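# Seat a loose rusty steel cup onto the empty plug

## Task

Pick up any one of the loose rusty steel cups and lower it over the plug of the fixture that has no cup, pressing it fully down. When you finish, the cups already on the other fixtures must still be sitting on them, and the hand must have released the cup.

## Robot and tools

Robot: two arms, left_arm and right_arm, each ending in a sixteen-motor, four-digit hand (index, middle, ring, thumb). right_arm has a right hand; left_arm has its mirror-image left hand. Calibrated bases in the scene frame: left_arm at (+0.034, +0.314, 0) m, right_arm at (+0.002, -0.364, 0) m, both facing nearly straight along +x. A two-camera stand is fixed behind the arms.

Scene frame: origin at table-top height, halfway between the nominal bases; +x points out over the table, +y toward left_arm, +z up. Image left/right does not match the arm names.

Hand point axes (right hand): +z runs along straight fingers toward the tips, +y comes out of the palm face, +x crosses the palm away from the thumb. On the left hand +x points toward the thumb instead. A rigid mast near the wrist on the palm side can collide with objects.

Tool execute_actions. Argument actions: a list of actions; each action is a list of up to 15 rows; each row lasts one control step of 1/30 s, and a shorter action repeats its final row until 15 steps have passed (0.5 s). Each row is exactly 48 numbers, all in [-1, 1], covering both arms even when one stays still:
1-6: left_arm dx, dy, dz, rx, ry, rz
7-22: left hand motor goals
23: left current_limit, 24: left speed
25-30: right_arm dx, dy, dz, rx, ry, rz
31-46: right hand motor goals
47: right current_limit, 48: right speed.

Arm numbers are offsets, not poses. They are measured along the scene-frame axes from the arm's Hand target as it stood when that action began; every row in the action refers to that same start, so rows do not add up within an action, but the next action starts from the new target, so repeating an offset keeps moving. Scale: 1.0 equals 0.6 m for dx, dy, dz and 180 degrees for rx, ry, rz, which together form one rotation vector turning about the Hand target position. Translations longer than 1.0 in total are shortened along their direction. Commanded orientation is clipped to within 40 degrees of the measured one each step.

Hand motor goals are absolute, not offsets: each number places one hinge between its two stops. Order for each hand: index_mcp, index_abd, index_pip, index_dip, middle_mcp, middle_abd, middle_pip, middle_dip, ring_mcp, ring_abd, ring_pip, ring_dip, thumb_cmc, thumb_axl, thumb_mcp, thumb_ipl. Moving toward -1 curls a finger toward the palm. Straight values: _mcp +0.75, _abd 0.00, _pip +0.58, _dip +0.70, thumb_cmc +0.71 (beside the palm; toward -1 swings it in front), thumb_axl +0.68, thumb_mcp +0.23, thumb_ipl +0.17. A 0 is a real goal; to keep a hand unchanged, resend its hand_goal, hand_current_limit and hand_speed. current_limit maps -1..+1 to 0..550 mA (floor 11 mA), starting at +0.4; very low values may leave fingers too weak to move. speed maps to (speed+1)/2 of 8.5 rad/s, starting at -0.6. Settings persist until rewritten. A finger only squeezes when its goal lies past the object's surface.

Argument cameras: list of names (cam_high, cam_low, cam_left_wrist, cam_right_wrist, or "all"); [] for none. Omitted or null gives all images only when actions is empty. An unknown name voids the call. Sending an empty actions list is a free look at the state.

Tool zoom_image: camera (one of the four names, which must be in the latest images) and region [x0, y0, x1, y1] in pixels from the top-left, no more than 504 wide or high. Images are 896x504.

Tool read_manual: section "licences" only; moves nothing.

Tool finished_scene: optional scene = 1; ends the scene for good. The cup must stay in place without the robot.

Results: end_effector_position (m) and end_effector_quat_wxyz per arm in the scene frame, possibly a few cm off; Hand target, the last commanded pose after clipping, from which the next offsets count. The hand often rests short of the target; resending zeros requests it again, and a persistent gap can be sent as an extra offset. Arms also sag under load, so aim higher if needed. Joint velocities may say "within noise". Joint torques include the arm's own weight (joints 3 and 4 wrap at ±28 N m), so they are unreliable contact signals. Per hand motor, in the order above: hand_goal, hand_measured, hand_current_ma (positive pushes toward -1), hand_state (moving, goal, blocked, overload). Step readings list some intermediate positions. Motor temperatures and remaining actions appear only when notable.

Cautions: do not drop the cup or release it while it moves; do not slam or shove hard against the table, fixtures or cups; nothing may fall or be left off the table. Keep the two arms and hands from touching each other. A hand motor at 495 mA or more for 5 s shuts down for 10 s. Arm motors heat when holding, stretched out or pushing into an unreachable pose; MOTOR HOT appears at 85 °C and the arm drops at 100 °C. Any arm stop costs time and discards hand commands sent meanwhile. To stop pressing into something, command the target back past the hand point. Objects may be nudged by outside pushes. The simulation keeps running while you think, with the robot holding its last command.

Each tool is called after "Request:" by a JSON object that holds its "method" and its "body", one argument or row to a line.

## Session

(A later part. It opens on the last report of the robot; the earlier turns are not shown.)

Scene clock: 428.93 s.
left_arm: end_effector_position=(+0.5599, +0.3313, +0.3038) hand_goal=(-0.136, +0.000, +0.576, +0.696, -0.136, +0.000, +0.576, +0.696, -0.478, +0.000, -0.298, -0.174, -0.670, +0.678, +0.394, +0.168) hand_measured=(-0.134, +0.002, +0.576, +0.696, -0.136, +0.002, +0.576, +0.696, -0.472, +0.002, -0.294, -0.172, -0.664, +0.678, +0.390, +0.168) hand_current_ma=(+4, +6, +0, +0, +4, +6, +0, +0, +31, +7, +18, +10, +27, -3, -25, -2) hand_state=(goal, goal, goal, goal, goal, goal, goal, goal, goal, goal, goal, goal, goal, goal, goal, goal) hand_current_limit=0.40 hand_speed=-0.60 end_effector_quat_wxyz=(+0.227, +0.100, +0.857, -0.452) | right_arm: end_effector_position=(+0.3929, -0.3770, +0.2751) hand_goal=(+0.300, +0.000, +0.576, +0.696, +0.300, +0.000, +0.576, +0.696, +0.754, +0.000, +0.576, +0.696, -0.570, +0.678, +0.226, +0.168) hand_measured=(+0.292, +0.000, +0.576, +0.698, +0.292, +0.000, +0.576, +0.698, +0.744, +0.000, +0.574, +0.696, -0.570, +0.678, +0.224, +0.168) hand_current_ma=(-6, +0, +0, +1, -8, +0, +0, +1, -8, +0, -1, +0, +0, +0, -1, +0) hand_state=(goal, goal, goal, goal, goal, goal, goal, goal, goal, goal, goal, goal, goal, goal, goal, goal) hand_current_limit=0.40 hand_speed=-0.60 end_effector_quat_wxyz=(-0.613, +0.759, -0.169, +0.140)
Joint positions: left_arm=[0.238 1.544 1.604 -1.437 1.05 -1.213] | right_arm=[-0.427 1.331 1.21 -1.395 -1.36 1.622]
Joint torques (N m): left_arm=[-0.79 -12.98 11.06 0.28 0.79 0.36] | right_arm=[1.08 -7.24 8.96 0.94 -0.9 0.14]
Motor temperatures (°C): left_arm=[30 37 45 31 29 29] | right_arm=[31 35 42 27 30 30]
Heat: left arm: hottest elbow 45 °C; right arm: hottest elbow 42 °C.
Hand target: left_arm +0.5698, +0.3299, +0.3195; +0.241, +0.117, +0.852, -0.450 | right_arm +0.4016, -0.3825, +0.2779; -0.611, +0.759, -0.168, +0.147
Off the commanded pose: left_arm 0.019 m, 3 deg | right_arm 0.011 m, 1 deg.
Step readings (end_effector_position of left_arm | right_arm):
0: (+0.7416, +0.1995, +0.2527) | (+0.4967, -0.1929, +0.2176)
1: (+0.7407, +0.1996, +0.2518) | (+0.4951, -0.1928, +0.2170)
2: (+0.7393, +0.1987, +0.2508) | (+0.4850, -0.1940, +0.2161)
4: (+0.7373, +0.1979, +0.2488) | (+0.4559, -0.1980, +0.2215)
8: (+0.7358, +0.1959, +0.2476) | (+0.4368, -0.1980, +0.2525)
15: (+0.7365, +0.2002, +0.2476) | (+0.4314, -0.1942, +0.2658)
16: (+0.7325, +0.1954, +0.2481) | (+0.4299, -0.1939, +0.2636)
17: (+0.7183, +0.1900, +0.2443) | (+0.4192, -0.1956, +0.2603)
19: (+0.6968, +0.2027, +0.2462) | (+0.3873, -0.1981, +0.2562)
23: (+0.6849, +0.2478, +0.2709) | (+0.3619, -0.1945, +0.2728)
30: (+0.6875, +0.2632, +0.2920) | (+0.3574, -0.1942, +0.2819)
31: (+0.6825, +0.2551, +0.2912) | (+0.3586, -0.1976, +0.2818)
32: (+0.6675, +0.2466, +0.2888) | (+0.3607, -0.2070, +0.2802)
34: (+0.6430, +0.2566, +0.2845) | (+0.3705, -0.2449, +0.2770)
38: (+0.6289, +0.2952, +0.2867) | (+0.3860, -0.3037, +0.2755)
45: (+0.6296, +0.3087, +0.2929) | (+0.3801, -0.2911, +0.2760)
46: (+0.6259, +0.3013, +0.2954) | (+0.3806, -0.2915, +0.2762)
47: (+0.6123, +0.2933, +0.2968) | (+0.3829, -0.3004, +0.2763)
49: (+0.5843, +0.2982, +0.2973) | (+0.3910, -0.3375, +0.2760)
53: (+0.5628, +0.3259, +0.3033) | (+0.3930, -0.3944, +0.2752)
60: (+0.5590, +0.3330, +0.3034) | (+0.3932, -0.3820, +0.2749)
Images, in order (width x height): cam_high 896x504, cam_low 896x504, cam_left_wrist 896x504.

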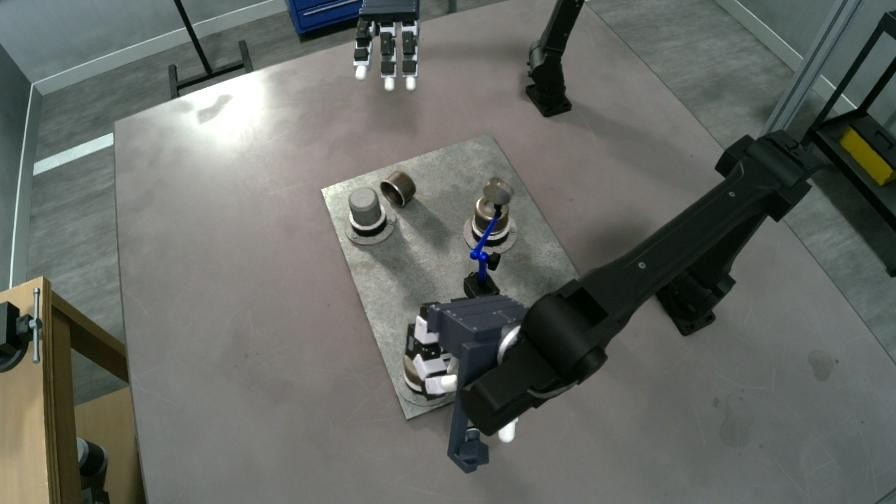

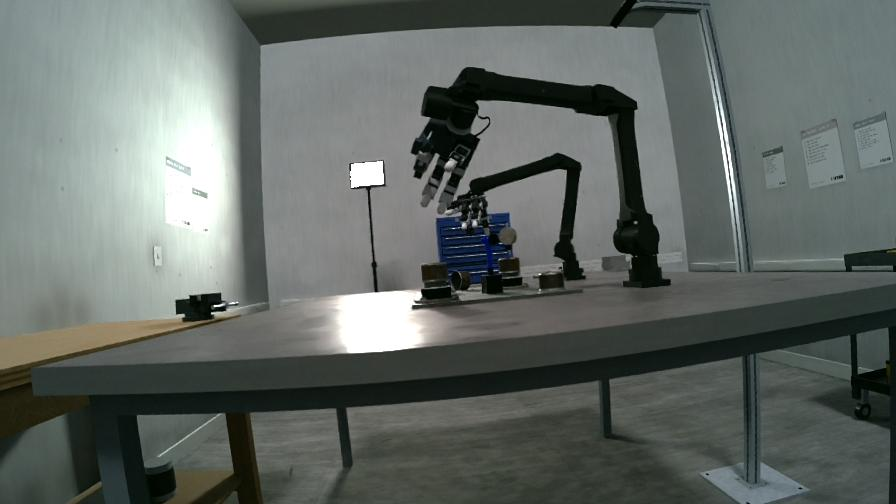

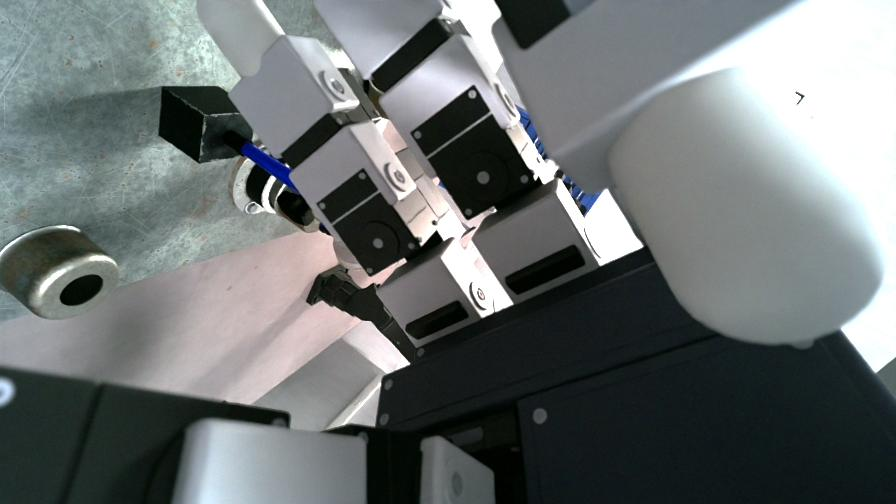

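Request:
{"method": "execute_actions", "body": {
  "actions": [
    [[-0.217,0.033,0,-0.0436,0.054,-0.001, -0.137,0,0.576,0.696,-0.137,0,0.576,0.696,-0.479,0,-0.299,-0.174,-0.671,0.678,0.393,0.168,0.4,-0.6, 0,0,0,0,0,0, 0.3,0,0.576,0.696,0.3,0,0.576,0.696,0.754,0,0.576,0.696,-0.571,0.678,0.226,0.168,0.4,-0.6]],
    [[-0.133,-0.083,0,-0.0436,0.054,-0.001, -0.137,0,0.576,0.696,-0.137,0,0.576,0.696,-0.479,0,-0.299,-0.174,-0.671,0.678,0.393,0.168,0.4,-0.6, 0,0,0,0,0,0, 0.3,0,0.576,0.696,0.3,0,0.576,0.696,0.754,0,0.576,0.696,-0.571,0.678,0.226,0.168,0.4,-0.6]],
    [[-0.083,-0.1,-0.05,-0.0436,0.054,-0.001, -0.137,0,0.576,0.696,-0.137,0,0.576,0.696,-0.479,0,-0.299,-0.174,-0.671,0.678,0.393,0.168,0.4,-0.6, 0,0,0,0,0,0, 0.3,0,0.576,0.696,0.3,0,0.576,0.696,0.754,0,0.576,0.696,-0.571,0.678,0.226,0.168,0.4,-0.6]]
  ],
  "cameras": ["cam_high","cam_low","cam_left_wrist"]
}}

Scene clock: 441.93 s.
left_arm: end_effector_position=(+0.3102, +0.2413, +0.2803) hand_goal=(-0.136, +0.000, +0.576, +0.696, -0.136, +0.000, +0.576, +0.696, -0.478, +0.000, -0.298, -0.174, -0.670, +0.678, +0.394, +0.168) hand_measured=(-0.140, +0.000, +0.576, +0.696, -0.140, +0.000, +0.576, +0.696, -0.474, +0.000, -0.294, -0.172, -0.668, +0.678, +0.392, +0.168) hand_current_ma=(-14, -2, -4, +0, -14, -2, -4, +0, +14, -2, +15, +10, +7, +0, -10, -1) hand_state=(goal, goal, goal, goal, goal, goal, goal, goal, goal, goal, goal, goal, goal, goal, goal, goal) hand_current_limit=0.40 hand_speed=-0.60 end_effector_quat_wxyz=(+0.069, -0.081, +0.794, -0.599) | right_arm: end_effector_position=(+0.3934, -0.3772, +0.2751) hand_goal=(+0.300, +0.000, +0.576, +0.696, +0.300, +0.000, +0.576, +0.696, +0.754, +0.000, +0.576, +0.696, -0.570, +0.678, +0.226, +0.168) hand_measured=(+0.292, +0.000, +0.576, +0.698, +0.292, +0.000, +0.576, +0.698, +0.744, +0.000, +0.574, +0.696, -0.570, +0.678, +0.224, +0.168) hand_current_ma=(-6, +0, +0, +1, -8, +0, +0, +1, -8, +0, -1, +0, +0, +0, -1, +0) hand_state=(goal, goal, goal, goal, goal, goal, goal, goal, goal, goal, goal, goal, goal, goal, goal, goal) hand_current_limit=0.40 hand_speed=-0.60 end_effector_quat_wxyz=(-0.613, +0.759, -0.168, +0.140)
Joint positions: left_arm=[0.266 1.09 1.051 -1.704 1.289 -1.379] | right_arm=[-0.427 1.331 1.21 -1.392 -1.36 1.624]
Joint torques (N m): left_arm=[-0.21 -6.59 8.39 -0.17 0.99 -0.08] | right_arm=[1.08 -7.36 8.92 0.91 -0.89 0.13]
Heat: left arm: hottest elbow 45 °C; right arm: hottest elbow 41 °C.
Hand target: left_arm +0.3100, +0.2399, +0.2895; +0.037, -0.046, +0.776, -0.628 | right_arm +0.4016, -0.3825, +0.2779; -0.611, +0.759, -0.168, +0.147
Off the commanded pose: left_arm 0.009 m, 7 deg | right_arm 0.010 m, 1 deg.
joint sent to its limit (left arm) — joint 4 (wrist pitch), lower limit. The joint targets are off in position and orientation.
Step readings (end_effector_position of left_arm | right_arm):
0: (+0.5599, +0.3313, +0.3038) | (+0.3929, -0.3770, +0.2751)
1: (+0.5554, +0.3276, +0.3044) | (+0.3929, -0.3770, +0.2751)
2: (+0.5364, +0.3199, +0.3032) | (+0.3932, -0.3771, +0.2750)
4: (+0.4818, +0.3238, +0.2939) | (+0.3932, -0.3771, +0.2750)
8: (+0.4370, +0.3487, +0.3053) | (+0.3934, -0.3772, +0.2751)
15: (+0.4321, +0.3484, +0.3200) | (+0.3934, -0.3772, +0.2751)
16: (+0.4317, +0.3451, +0.3180) | (+0.3934, -0.3772, +0.2751)
17: (+0.4242, +0.3379, +0.3140) | (+0.3934, -0.3772, +0.2751)
19: (+0.3929, +0.3219, +0.3017) | (+0.3934, -0.3772, +0.2751)
23: (+0.3639, +0.3027, +0.3082) | (+0.3934, -0.3772, +0.2751)
30: (+0.3570, +0.2995, +0.3161) | (+0.3934, -0.3772, +0.2751)
31: (+0.3575, +0.2954, +0.3152) | (+0.3934, -0.3772, +0.2751)
32: (+0.3531, +0.2856, +0.3123) | (+0.3934, -0.3772, +0.2751)
34: (+0.3300, +0.2625, +0.2954) | (+0.3934, -0.3772, +0.2751)
38: (+0.3101, +0.2400, +0.2792) | (+0.3934, -0.3772, +0.2751)
45: (+0.3103, +0.2406, +0.2803) | (+0.3934, -0.3772, +0.2751)
Images, in order (width x height): cam_high 896x504, cam_low 896x504, cam_left_wrist 896x504.

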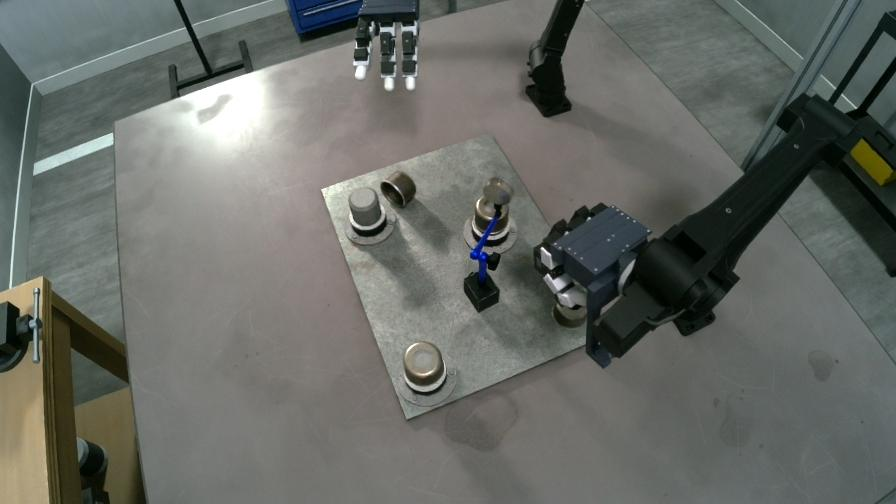

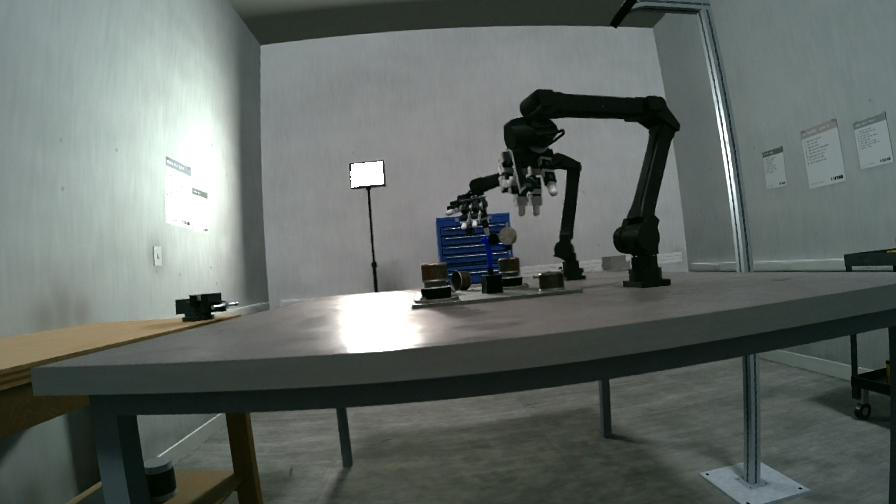

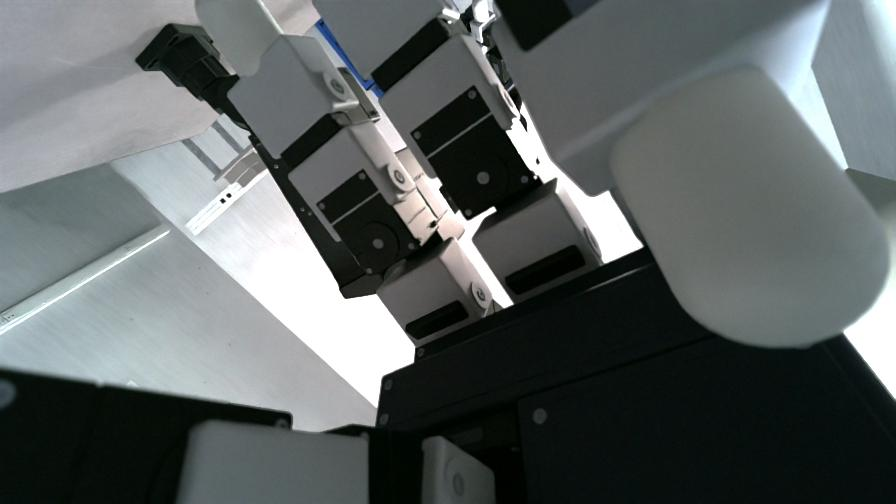

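Request:
{"method": "execute_actions", "body": {
  "actions": [
    [[-0.027,-0.04,-0.07,0,0,0, -0.137,0,0.576,0.696,-0.137,0,0.576,0.696,-0.479,0,-0.299,-0.174,-0.671,0.678,0.393,0.168,0.4,-0.6, 0,0,0,0,0,0, 0.3,0,0.576,0.696,0.3,0,0.576,0.696,0.754,0,0.576,0.696,-0.571,0.678,0.226,0.168,0.4,-0.6]],
    [[0,-0.038,-0.08,0,0,0, -0.137,0,0.576,0.696,-0.137,0,0.576,0.696,-0.479,0,-0.299,-0.174,-0.671,0.678,0.393,0.168,0.4,-0.6, 0,0,0,0,0,0, 0.3,0,0.576,0.696,0.3,0,0.576,0.696,0.754,0,0.576,0.696,-0.571,0.678,0.226,0.168,0.4,-0.6]]
  ],
  "cameras": ["cam_high","cam_low","cam_left_wrist"]
}}

Request:
{"method": "zoom_image", "body": {
  "camera": "cam_high",
  "region": [500, 190, 660, 380]
}}

Request:
{"method": "zoom_image", "body": {
  "camera": "cam_low",
  "region": [490, 200, 600, 310]
}}

Scene clock: 452.10 s.
left_arm: end_effector_position=(+0.2931, +0.1967, +0.1968) hand_goal=(-0.136, +0.000, +0.576, +0.696, -0.136, +0.000, +0.576, +0.696, -0.478, +0.000, -0.298, -0.174, -0.670, +0.678, +0.394, +0.168) hand_measured=(-0.140, -0.002, +0.576, +0.696, -0.140, -0.002, +0.576, +0.696, -0.476, +0.000, -0.294, -0.172, -0.670, +0.678, +0.392, +0.168) hand_current_ma=(-17, -4, -4, +0, -17, -4, -4, +0, +9, -2, +14, +10, -3, +0, -6, -1) hand_state=(goal, goal, goal, goal, goal, goal, goal, goal, goal, goal, goal, goal, goal, goal, goal, goal) hand_current_limit=0.40 hand_speed=-0.60 end_effector_quat_wxyz=(+0.033, -0.054, +0.775, -0.629) | right_arm: end_effector_position=(+0.3934, -0.3772, +0.2751) hand_goal=(+0.300, +0.000, +0.576, +0.696, +0.300, +0.000, +0.576, +0.696, +0.754, +0.000, +0.576, +0.696, -0.570, +0.678, +0.226, +0.168) hand_measured=(+0.292, +0.000, +0.576, +0.698, +0.292, +0.000, +0.576, +0.698, +0.744, +0.000, +0.574, +0.696, -0.570, +0.678, +0.224, +0.168) hand_current_ma=(-6, +0, +0, +1, -8, +0, +0, +1, -8, +0, -1, +0, +0, +0, -1, +0) hand_state=(goal, goal, goal, goal, goal, goal, goal, goal, goal, goal, goal, goal, goal, goal, goal, goal) hand_current_limit=0.40 hand_speed=-0.60 end_effector_quat_wxyz=(-0.613, +0.759, -0.168, +0.140)
Joint positions: left_arm=[0.14 1.091 0.802 -1.371 1.363 -1.497] | right_arm=[-0.427 1.331 1.21 -1.392 -1.36 1.624]
Joint torques (N m): left_arm=[-0.97 -6.36 7.25 0.76 0.73 -0.09] | right_arm=[1.03 -7.36 8.91 0.91 -0.89 0.14]
Heat: left arm: hottest elbow 44 °C; right arm: hottest elbow 41 °C.
Hand target: left_arm +0.2938, +0.1931, +0.1995; +0.037, -0.046, +0.776, -0.628 | right_arm +0.4016, -0.3825, +0.2779; -0.611, +0.759, -0.168, +0.147
Off the commanded pose: left_arm 0.005 m, 1 deg | right_arm 0.010 m, 1 deg.
Step readings (end_effector_position of left_arm | right_arm):
0: (+0.3102, +0.2413, +0.2803) | (+0.3934, -0.3772, +0.2751)
1: (+0.3101, +0.2396, +0.2787) | (+0.3934, -0.3772, +0.2751)
2: (+0.3089, +0.2349, +0.2741) | (+0.3934, -0.3772, +0.2751)
4: (+0.2969, +0.2265, +0.2577) | (+0.3934, -0.3772, +0.2751)
8: (+0.2861, +0.2155, +0.2415) | (+0.3934, -0.3772, +0.2751)
15: (+0.2906, +0.2168, +0.2404) | (+0.3934, -0.3772, +0.2751)
16: (+0.2909, +0.2160, +0.2388) | (+0.3934, -0.3772, +0.2751)
17: (+0.2944, +0.2122, +0.2329) | (+0.3934, -0.3772, +0.2751)
19: (+0.2925, +0.2055, +0.2127) | (+0.3934, -0.3772, +0.2751)
23: (+0.2867, +0.1943, +0.1931) | (+0.3934, -0.3772, +0.2751)
30: (+0.2941, +0.1955, +0.1945) | (+0.3934, -0.3772, +0.2751)
Images, in order (width x height): cam_high 896x504, cam_low 896x504, cam_left_wrist 896x504.

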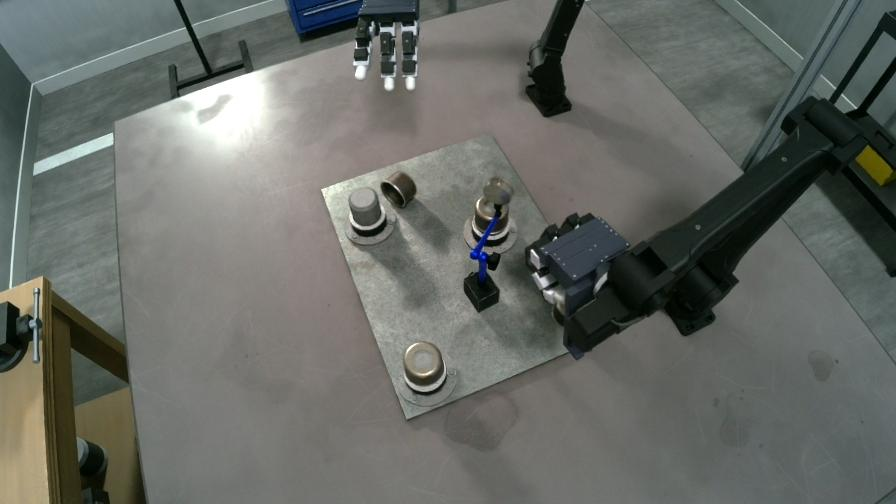

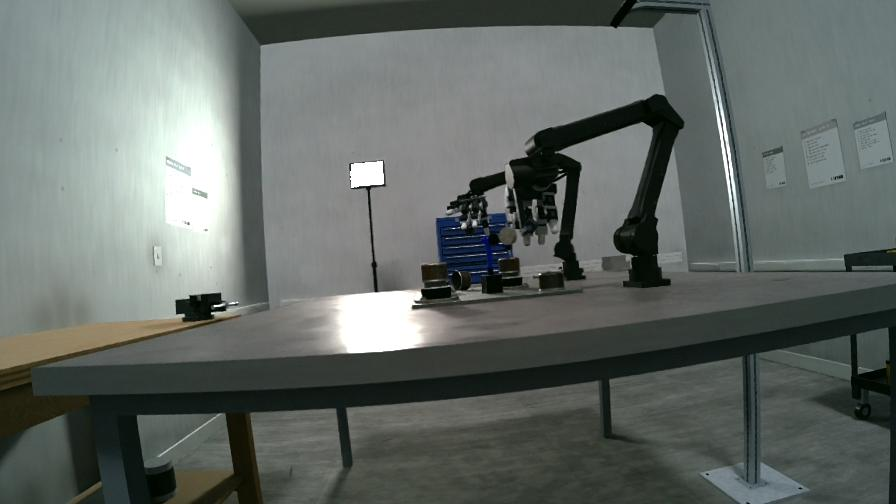

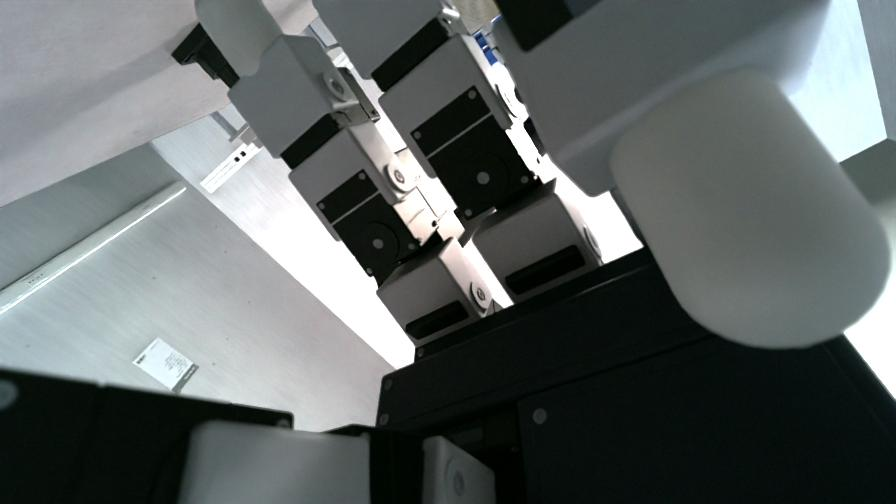

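Scaled by 2.653 from the camera's 896x504 image, which has a finer 1280x720 frame.

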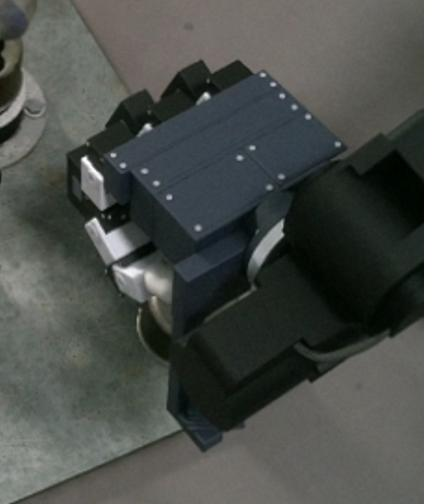

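Scaled by 4.582 from the camera's 896x504 image, which has a finer 1280x720 frame.

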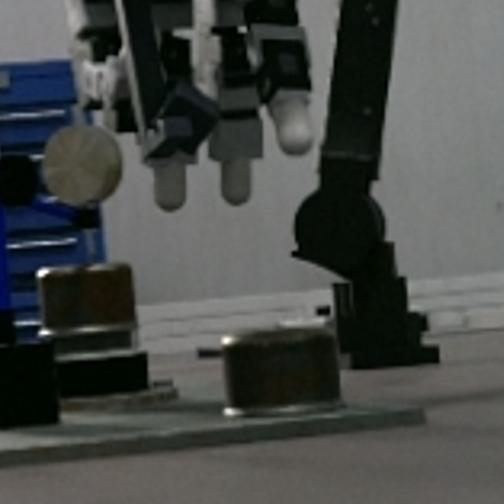

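Request:
{"method": "execute_actions", "body": {
  "actions": [
    [[0,0,-0.1,0,0,0, -0.137,0,0.576,0.696,-0.137,0,0.576,0.696,-0.479,0,-0.299,-0.174,-0.671,0.678,0.393,0.168,0.4,-0.6, 0,0,0,0,0,0, 0.3,0,0.576,0.696,0.3,0,0.576,0.696,0.754,0,0.576,0.696,-0.571,0.678,0.226,0.168,0.4,-0.6]]
  ],
  "cameras": ["cam_high","cam_low","cam_left_wrist","cam_right_wrist"]
}}

Request:
{"method": "zoom_image", "body": {
  "camera": "cam_high",
  "region": [500, 220, 640, 360]
}}

Request:
{"method": "zoom_image", "body": {
  "camera": "cam_low",
  "region": [490, 210, 600, 310]
}}

Scene clock: 489.10 s.
left_arm: end_effector_position=(+0.2876, +0.1953, +0.1323) hand_goal=(-0.136, +0.000, +0.576, +0.696, -0.136, +0.000, +0.576, +0.696, -0.478, +0.000, -0.298, -0.174, -0.670, +0.678, +0.394, +0.168) hand_measured=(-0.138, +0.000, +0.576, +0.696, -0.140, +0.000, +0.576, +0.696, -0.476, +0.000, -0.294, -0.172, -0.670, +0.678, +0.392, +0.168) hand_current_ma=(-12, -3, -4, +0, -13, -3, -4, +0, +9, -2, +13, +10, -1, +0, -6, -1) hand_state=(goal, goal, goal, goal, goal, goal, goal, goal, goal, goal, goal, goal, goal, goal, goal, goal) hand_current_limit=0.40 hand_speed=-0.60 end_effector_quat_wxyz=(+0.027, -0.059, +0.775, -0.629) | right_arm: end_effector_position=(+0.3934, -0.3772, +0.2751) hand_goal=(+0.300, +0.000, +0.576, +0.696, +0.300, +0.000, +0.576, +0.696, +0.754, +0.000, +0.576, +0.696, -0.570, +0.678, +0.226, +0.168) hand_measured=(+0.292, +0.000, +0.576, +0.698, +0.292, +0.000, +0.576, +0.698, +0.744, +0.000, +0.574, +0.696, -0.570, +0.678, +0.224, +0.168) hand_current_ma=(-6, +0, +0, +1, -8, +0, +0, +1, -8, +0, -1, +0, +0, +0, -1, +0) hand_state=(goal, goal, goal, goal, goal, goal, goal, goal, goal, goal, goal, goal, goal, goal, goal, goal) hand_current_limit=0.40 hand_speed=-0.60 end_effector_quat_wxyz=(-0.613, +0.759, -0.168, +0.140)
Joint positions: left_arm=[0.137 1.159 0.667 -1.164 1.361 -1.517] | right_arm=[-0.427 1.331 1.21 -1.392 -1.36 1.624]
Joint torques (N m): left_arm=[-1.08 -6.77 7.54 0.8 0.74 -0.08] | right_arm=[1.14 -7.36 8.91 0.9 -0.89 0.14]
Heat: left arm: hottest elbow 41 °C; right arm: hottest elbow 40 °C.
Hand target: left_arm +0.2938, +0.1931, +0.1395; +0.037, -0.046, +0.776, -0.628 | right_arm +0.4016, -0.3825, +0.2779; -0.611, +0.759, -0.168, +0.147
Off the commanded pose: left_arm 0.010 m, 2 deg | right_arm 0.010 m, 1 deg.
Step readings (end_effector_position of left_arm | right_arm):
0: (+0.2931, +0.1967, +0.1968) | (+0.3934, -0.3772, +0.2751)
1: (+0.2924, +0.1962, +0.1935) | (+0.3934, -0.3772, +0.2751)
2: (+0.2961, +0.1964, +0.1845) | (+0.3934, -0.3772, +0.2751)
4: (+0.2892, +0.1959, +0.1623) | (+0.3934, -0.3772, +0.2751)
8: (+0.2812, +0.1931, +0.1336) | (+0.3934, -0.3772, +0.2751)
15: (+0.2877, +0.1950, +0.1322) | (+0.3934, -0.3772, +0.2751)

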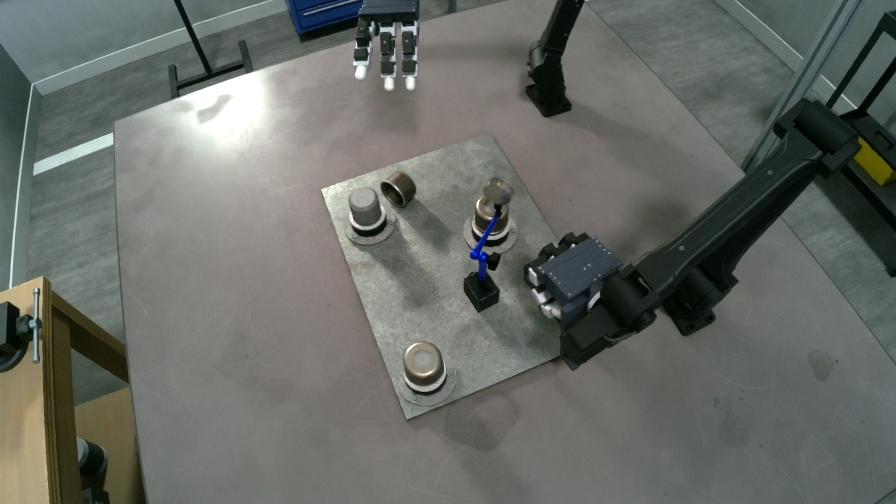

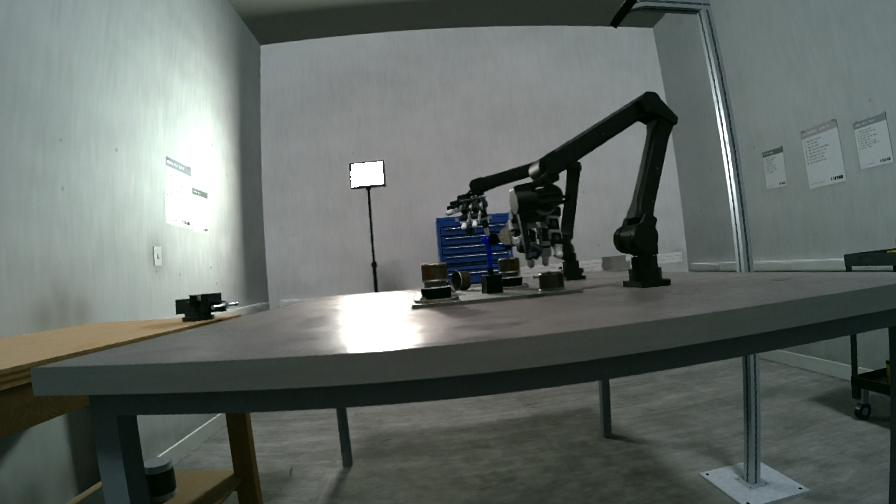

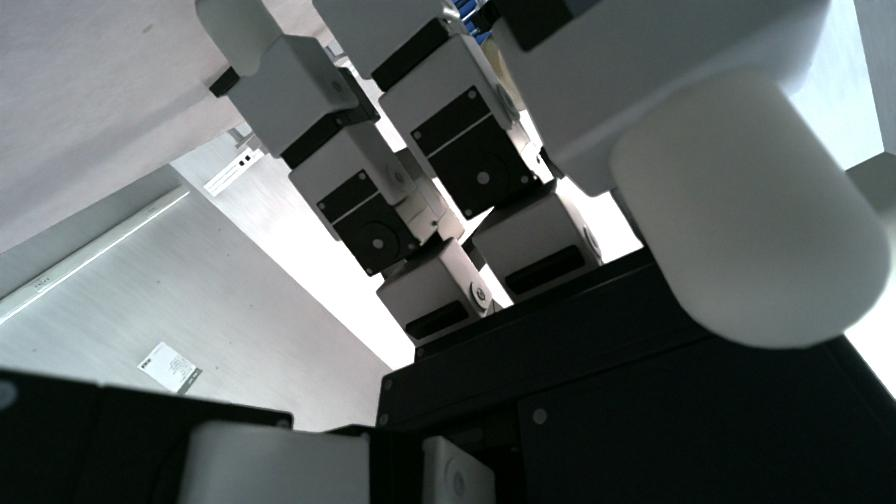

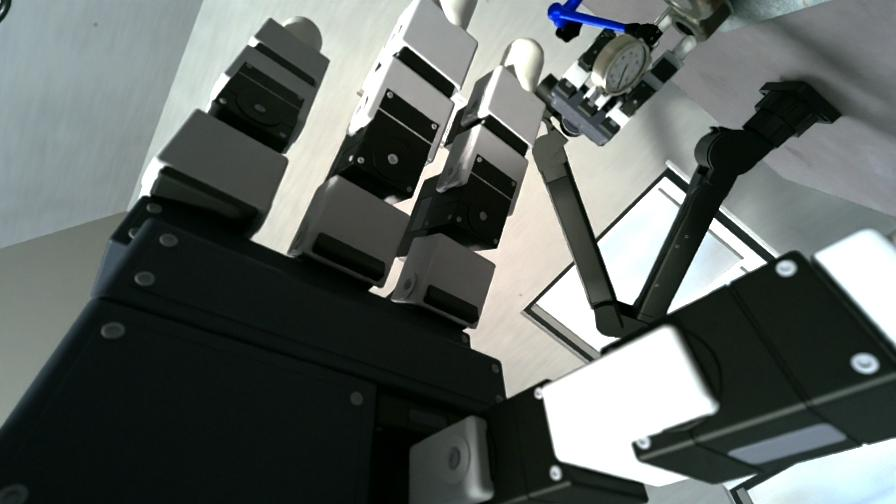

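Scaled by 3.600 from the camera's 896x504 image, which has a finer 1280x720 frame.

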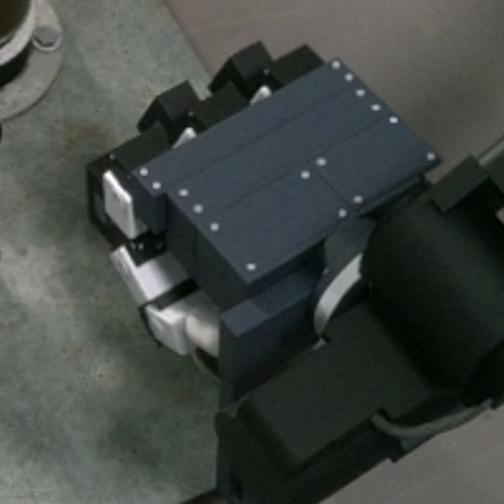

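Scaled by 4.582 from the camera's 896x504 image, which has a finer 1280x720 frame.

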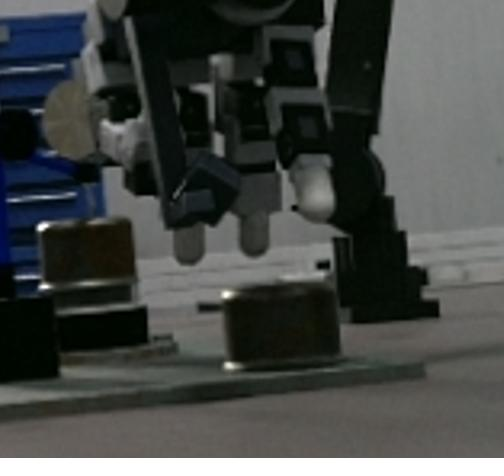

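Request:
{"method": "execute_actions", "body": {
  "actions": [
    [[-0.023,0,0,0,0,0, 0.0,0,0.576,0.696,0.0,0,0.576,0.696,-0.479,0,-0.299,-0.174,-0.671,0.678,0.56,0.168,0.4,-0.6, 0,0,0,0,0,0, 0.3,0,0.576,0.696,0.3,0,0.576,0.696,0.754,0,0.576,0.696,-0.571,0.678,0.226,0.168,0.4,-0.6]],
    [[0,0,-0.06,0,0,0, 0.0,0,0.576,0.696,0.0,0,0.576,0.696,-0.479,0,-0.299,-0.174,-0.671,0.678,0.56,0.168,0.4,-0.6, 0,0,0,0,0,0, 0.3,0,0.576,0.696,0.3,0,0.576,0.696,0.754,0,0.576,0.696,-0.571,0.678,0.226,0.168,0.4,-0.6]]
  ],
  "cameras": ["cam_high","cam_low","cam_left_wrist"]
}}

Request:
{"method": "zoom_image", "body": {
  "camera": "cam_low",
  "region": [490, 210, 600, 310]
}}

Scene clock: 518.93 s.
left_arm: end_effector_position=(+0.2726, +0.1923, +0.1000) hand_goal=(+0.000, +0.000, +0.576, +0.696, +0.000, +0.000, +0.576, +0.696, -0.478, +0.000, -0.298, -0.174, -0.670, +0.678, +0.560, +0.168) hand_measured=(-0.008, +0.000, +0.576, +0.696, -0.010, +0.000, +0.576, +0.696, -0.476, +0.000, -0.294, -0.172, -0.670, +0.678, +0.554, +0.168) hand_current_ma=(-42, -3, -4, +0, -42, -3, -4, +0, +9, -2, +13, +10, +1, +0, -36, -1) hand_state=(goal, goal, goal, goal, goal, goal, goal, goal, goal, goal, goal, goal, goal, goal, goal, goal) hand_current_limit=0.40 hand_speed=-0.60 end_effector_quat_wxyz=(+0.026, -0.055, +0.775, -0.629) | right_arm: end_effector_position=(+0.3934, -0.3772, +0.2751) hand_goal=(+0.300, +0.000, +0.576, +0.696, +0.300, +0.000, +0.576, +0.696, +0.754, +0.000, +0.576, +0.696, -0.570, +0.678, +0.226, +0.168) hand_measured=(+0.292, +0.000, +0.576, +0.698, +0.292, +0.000, +0.576, +0.698, +0.744, +0.000, +0.574, +0.696, -0.570, +0.678, +0.224, +0.168) hand_current_ma=(-6, +0, +0, +1, -8, +0, +0, +1, -8, +0, -1, +0, +0, +0, -1, +0) hand_state=(goal, goal, goal, goal, goal, goal, goal, goal, goal, goal, goal, goal, goal, goal, goal, goal) hand_current_limit=0.40 hand_speed=-0.60 end_effector_quat_wxyz=(-0.613, +0.759, -0.168, +0.140)
Joint positions: left_arm=[0.133 1.179 0.583 -1.075 1.361 -1.498] | right_arm=[-0.427 1.331 1.21 -1.392 -1.36 1.624]
Joint torques (N m): left_arm=[-0.38 -6.01 6.78 0.75 0.72 0] | right_arm=[1.03 -7.3 8.92 0.9 -0.89 0.14]
Heat: left arm: hottest elbow 41 °C; right arm: hottest elbow 40 °C.
Hand target: left_arm +0.2800, +0.1931, +0.1035; +0.037, -0.046, +0.776, -0.628 | right_arm +0.4016, -0.3825, +0.2779; -0.611, +0.759, -0.168, +0.147
Off the commanded pose: left_arm 0.008 m, 2 deg | right_arm 0.010 m, 1 deg.
Step readings (end_effector_position of left_arm | right_arm):
0: (+0.2876, +0.1953, +0.1323) | (+0.3934, -0.3772, +0.2751)
1: (+0.2873, +0.1953, +0.1325) | (+0.3934, -0.3772, +0.2751)
2: (+0.2872, +0.1957, +0.1324) | (+0.3934, -0.3772, +0.2751)
4: (+0.2824, +0.1950, +0.1343) | (+0.3934, -0.3772, +0.2751)
8: (+0.2789, +0.1924, +0.1377) | (+0.3934, -0.3772, +0.2751)
15: (+0.2800, +0.1946, +0.1377) | (+0.3934, -0.3772, +0.2751)
16: (+0.2798, +0.1948, +0.1354) | (+0.3934, -0.3772, +0.2751)
17: (+0.2816, +0.1947, +0.1309) | (+0.3934, -0.3772, +0.2751)
19: (+0.2780, +0.1946, +0.1176) | (+0.3934, -0.3772, +0.2751)
23: (+0.2692, +0.1922, +0.1012) | (+0.3934, -0.3772, +0.2751)
30: (+0.2730, +0.1931, +0.1000) | (+0.3934, -0.3772, +0.2751)
Images, in order (width x height): cam_high 896x504, cam_low 896x504, cam_left_wrist 896x504.

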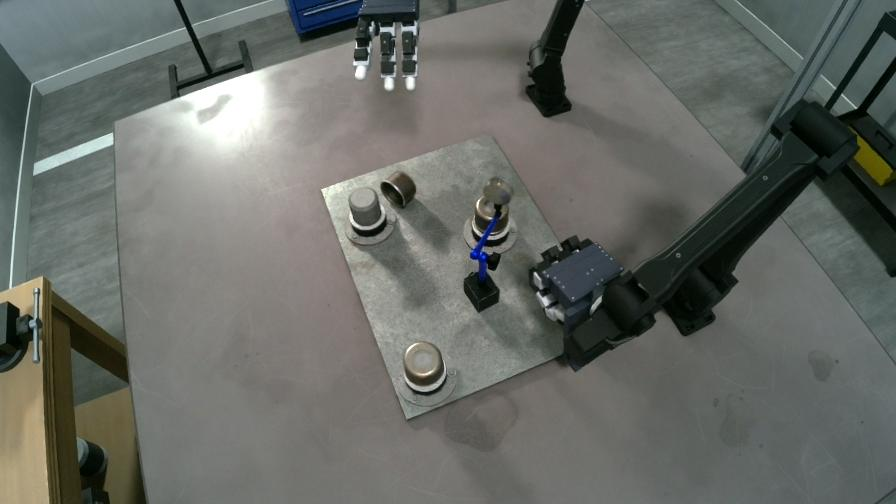

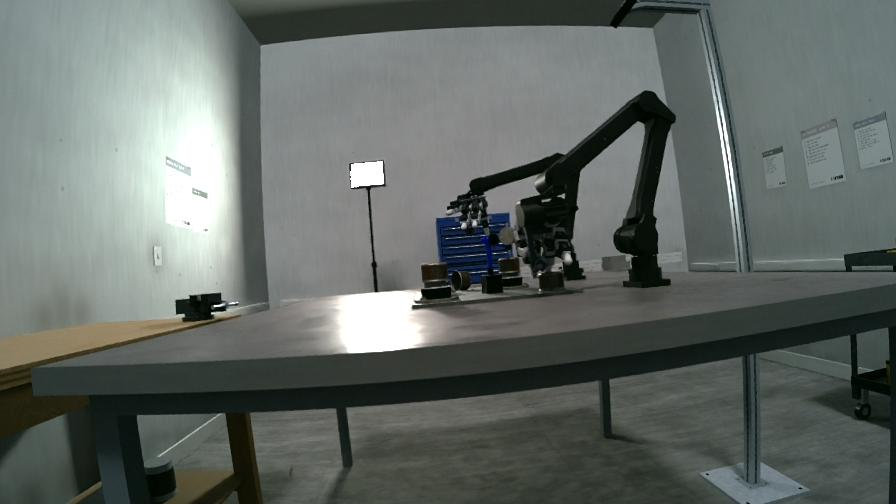

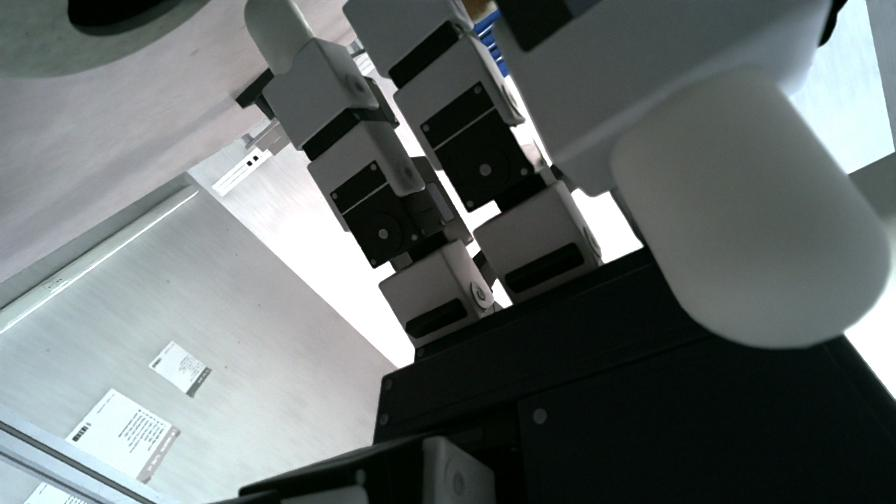

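Scaled by 4.582 from the camera's 896x504 image, which has a finer 1280x720 frame.

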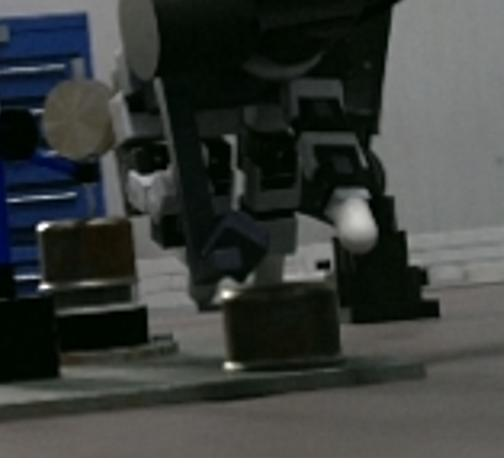

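Request:
{"method": "execute_actions", "body": {
  "actions": [
    [[0.005,0,0,0,0,0, 0.617,0,-0.606,0.696,0.617,0,-0.606,0.696,-0.479,0,-0.299,-0.174,-0.671,0.678,0.73,-0.556,0.4,-0.6, 0,0,0,0,0,0, 0.3,0,0.576,0.696,0.3,0,0.576,0.696,0.754,0,0.576,0.696,-0.571,0.678,0.226,0.168,0.4,-0.6]],
    [[0,0,-0.03,0,0,0, 0.617,0,-0.606,0.696,0.617,0,-0.606,0.696,-0.479,0,-0.299,-0.174,-0.671,0.678,0.73,-0.556,0.4,-0.6, 0,0,0,0,0,0, 0.3,0,0.576,0.696,0.3,0,0.576,0.696,0.754,0,0.576,0.696,-0.571,0.678,0.226,0.168,0.4,-0.6]]
  ],
  "cameras": ["cam_high","cam_low","cam_left_wrist"]
}}

Request:
{"method": "zoom_image", "body": {
  "camera": "cam_low",
  "region": [490, 210, 600, 310]
}}

Scene clock: 564.63 s.
left_arm: end_effector_position=(+0.2789, +0.1928, +0.0849) hand_goal=(+0.618, +0.000, -0.606, +0.696, +0.618, +0.000, -0.606, +0.696, -0.478, +0.000, -0.298, -0.174, -0.670, +0.678, +0.730, -0.556) hand_measured=(+0.600, +0.000, -0.604, +0.696, +0.602, +0.000, -0.602, +0.696, -0.476, +0.000, -0.294, -0.172, -0.670, +0.678, +0.722, -0.554) hand_current_ma=(-81, -3, +12, +0, -80, -3, +14, +0, +9, -2, +13, +10, +1, +0, -41, +12) hand_state=(goal, goal, goal, goal, goal, goal, goal, goal, goal, goal, goal, goal, goal, goal, goal, goal) hand_current_limit=0.40 hand_speed=-0.60 end_effector_quat_wxyz=(+0.032, -0.048, +0.776, -0.629) | right_arm: end_effector_position=(+0.3934, -0.3772, +0.2751) hand_goal=(+0.300, +0.000, +0.576, +0.696, +0.300, +0.000, +0.576, +0.696, +0.754, +0.000, +0.576, +0.696, -0.570, +0.678, +0.226, +0.168) hand_measured=(+0.292, +0.000, +0.576, +0.698, +0.292, +0.000, +0.576, +0.698, +0.744, +0.000, +0.574, +0.696, -0.570, +0.678, +0.224, +0.168) hand_current_ma=(-6, +0, +0, +1, -8, +0, +0, +1, -8, +0, -1, +0, +0, +0, -1, +0) hand_state=(goal, goal, goal, goal, goal, goal, goal, goal, goal, goal, goal, goal, goal, goal, goal, goal) hand_current_limit=0.40 hand_speed=-0.60 end_effector_quat_wxyz=(-0.613, +0.759, -0.168, +0.140)
Joint positions: left_arm=[0.131 1.22 0.567 -0.999 1.361 -1.498] | right_arm=[-0.427 1.331 1.21 -1.392 -1.36 1.624]
Joint torques (N m): left_arm=[-0.5 -5.77 6.09 0.8 0.74 -0.06] | right_arm=[1.03 -7.36 8.92 0.91 -0.89 0.14]
Motor temperatures (°C): left_arm=[30 33 39 31 31 29] | right_arm=[31 33 40 27 30 30]
Heat: left arm: hottest elbow 39 °C; right arm: hottest elbow 40 °C.
Hand target: left_arm +0.2830, +0.1931, +0.0855; +0.037, -0.046, +0.776, -0.628 | right_arm +0.4016, -0.3825, +0.2779; -0.611, +0.759, -0.168, +0.147
Off the commanded pose: left_arm 0.004 m, 1 deg | right_arm 0.010 m, 1 deg.
Step readings (end_effector_position of left_arm | right_arm):
0: (+0.2726, +0.1923, +0.1000) | (+0.3934, -0.3772, +0.2751)
1: (+0.2729, +0.1924, +0.1000) | (+0.3934, -0.3772, +0.2751)
2: (+0.2732, +0.1924, +0.0999) | (+0.3934, -0.3772, +0.2751)
4: (+0.2738, +0.1925, +0.0998) | (+0.3934, -0.3772, +0.2751)
8: (+0.2741, +0.1925, +0.0998) | (+0.3934, -0.3772, +0.2751)
15: (+0.2744, +0.1926, +0.0997) | (+0.3934, -0.3772, +0.2751)
16: (+0.2750, +0.1926, +0.0994) | (+0.3934, -0.3772, +0.2751)
17: (+0.2760, +0.1927, +0.0972) | (+0.3934, -0.3772, +0.2751)
19: (+0.2782, +0.1927, +0.0916) | (+0.3934, -0.3772, +0.2751)
23: (+0.2782, +0.1924, +0.0855) | (+0.3934, -0.3772, +0.2751)
30: (+0.2789, +0.1928, +0.0849) | (+0.3934, -0.3772, +0.2751)
Images, in order (width x height): cam_high 896x504, cam_low 896x504, cam_left_wrist 896x504.

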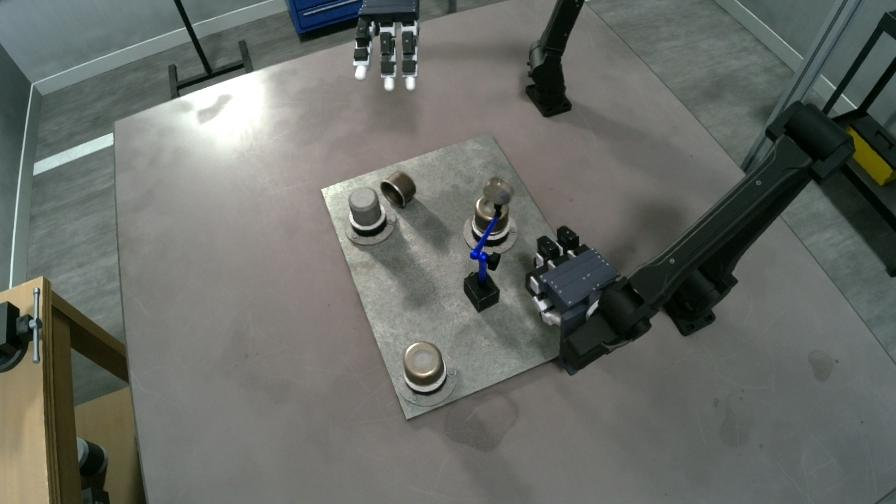

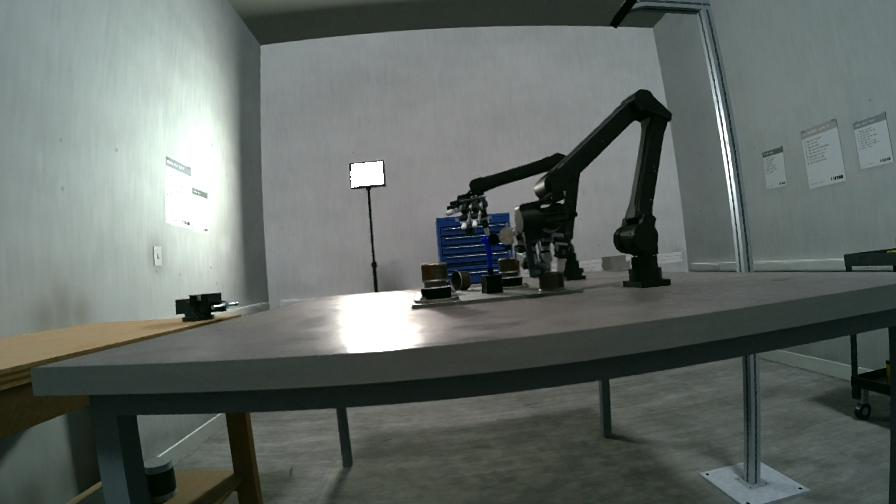

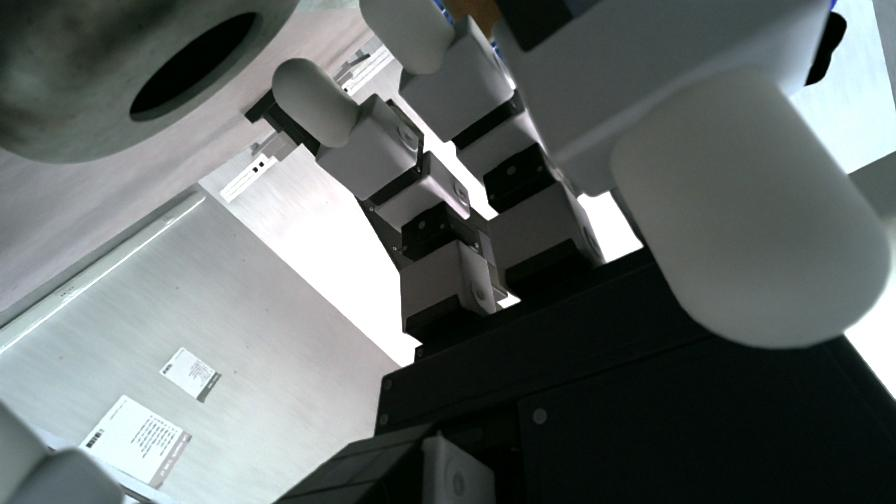

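Scaled by 4.582 from the camera's 896x504 image, which has a finer 1280x720 frame.

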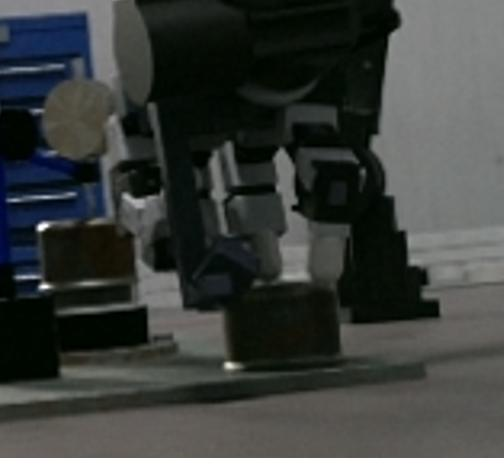

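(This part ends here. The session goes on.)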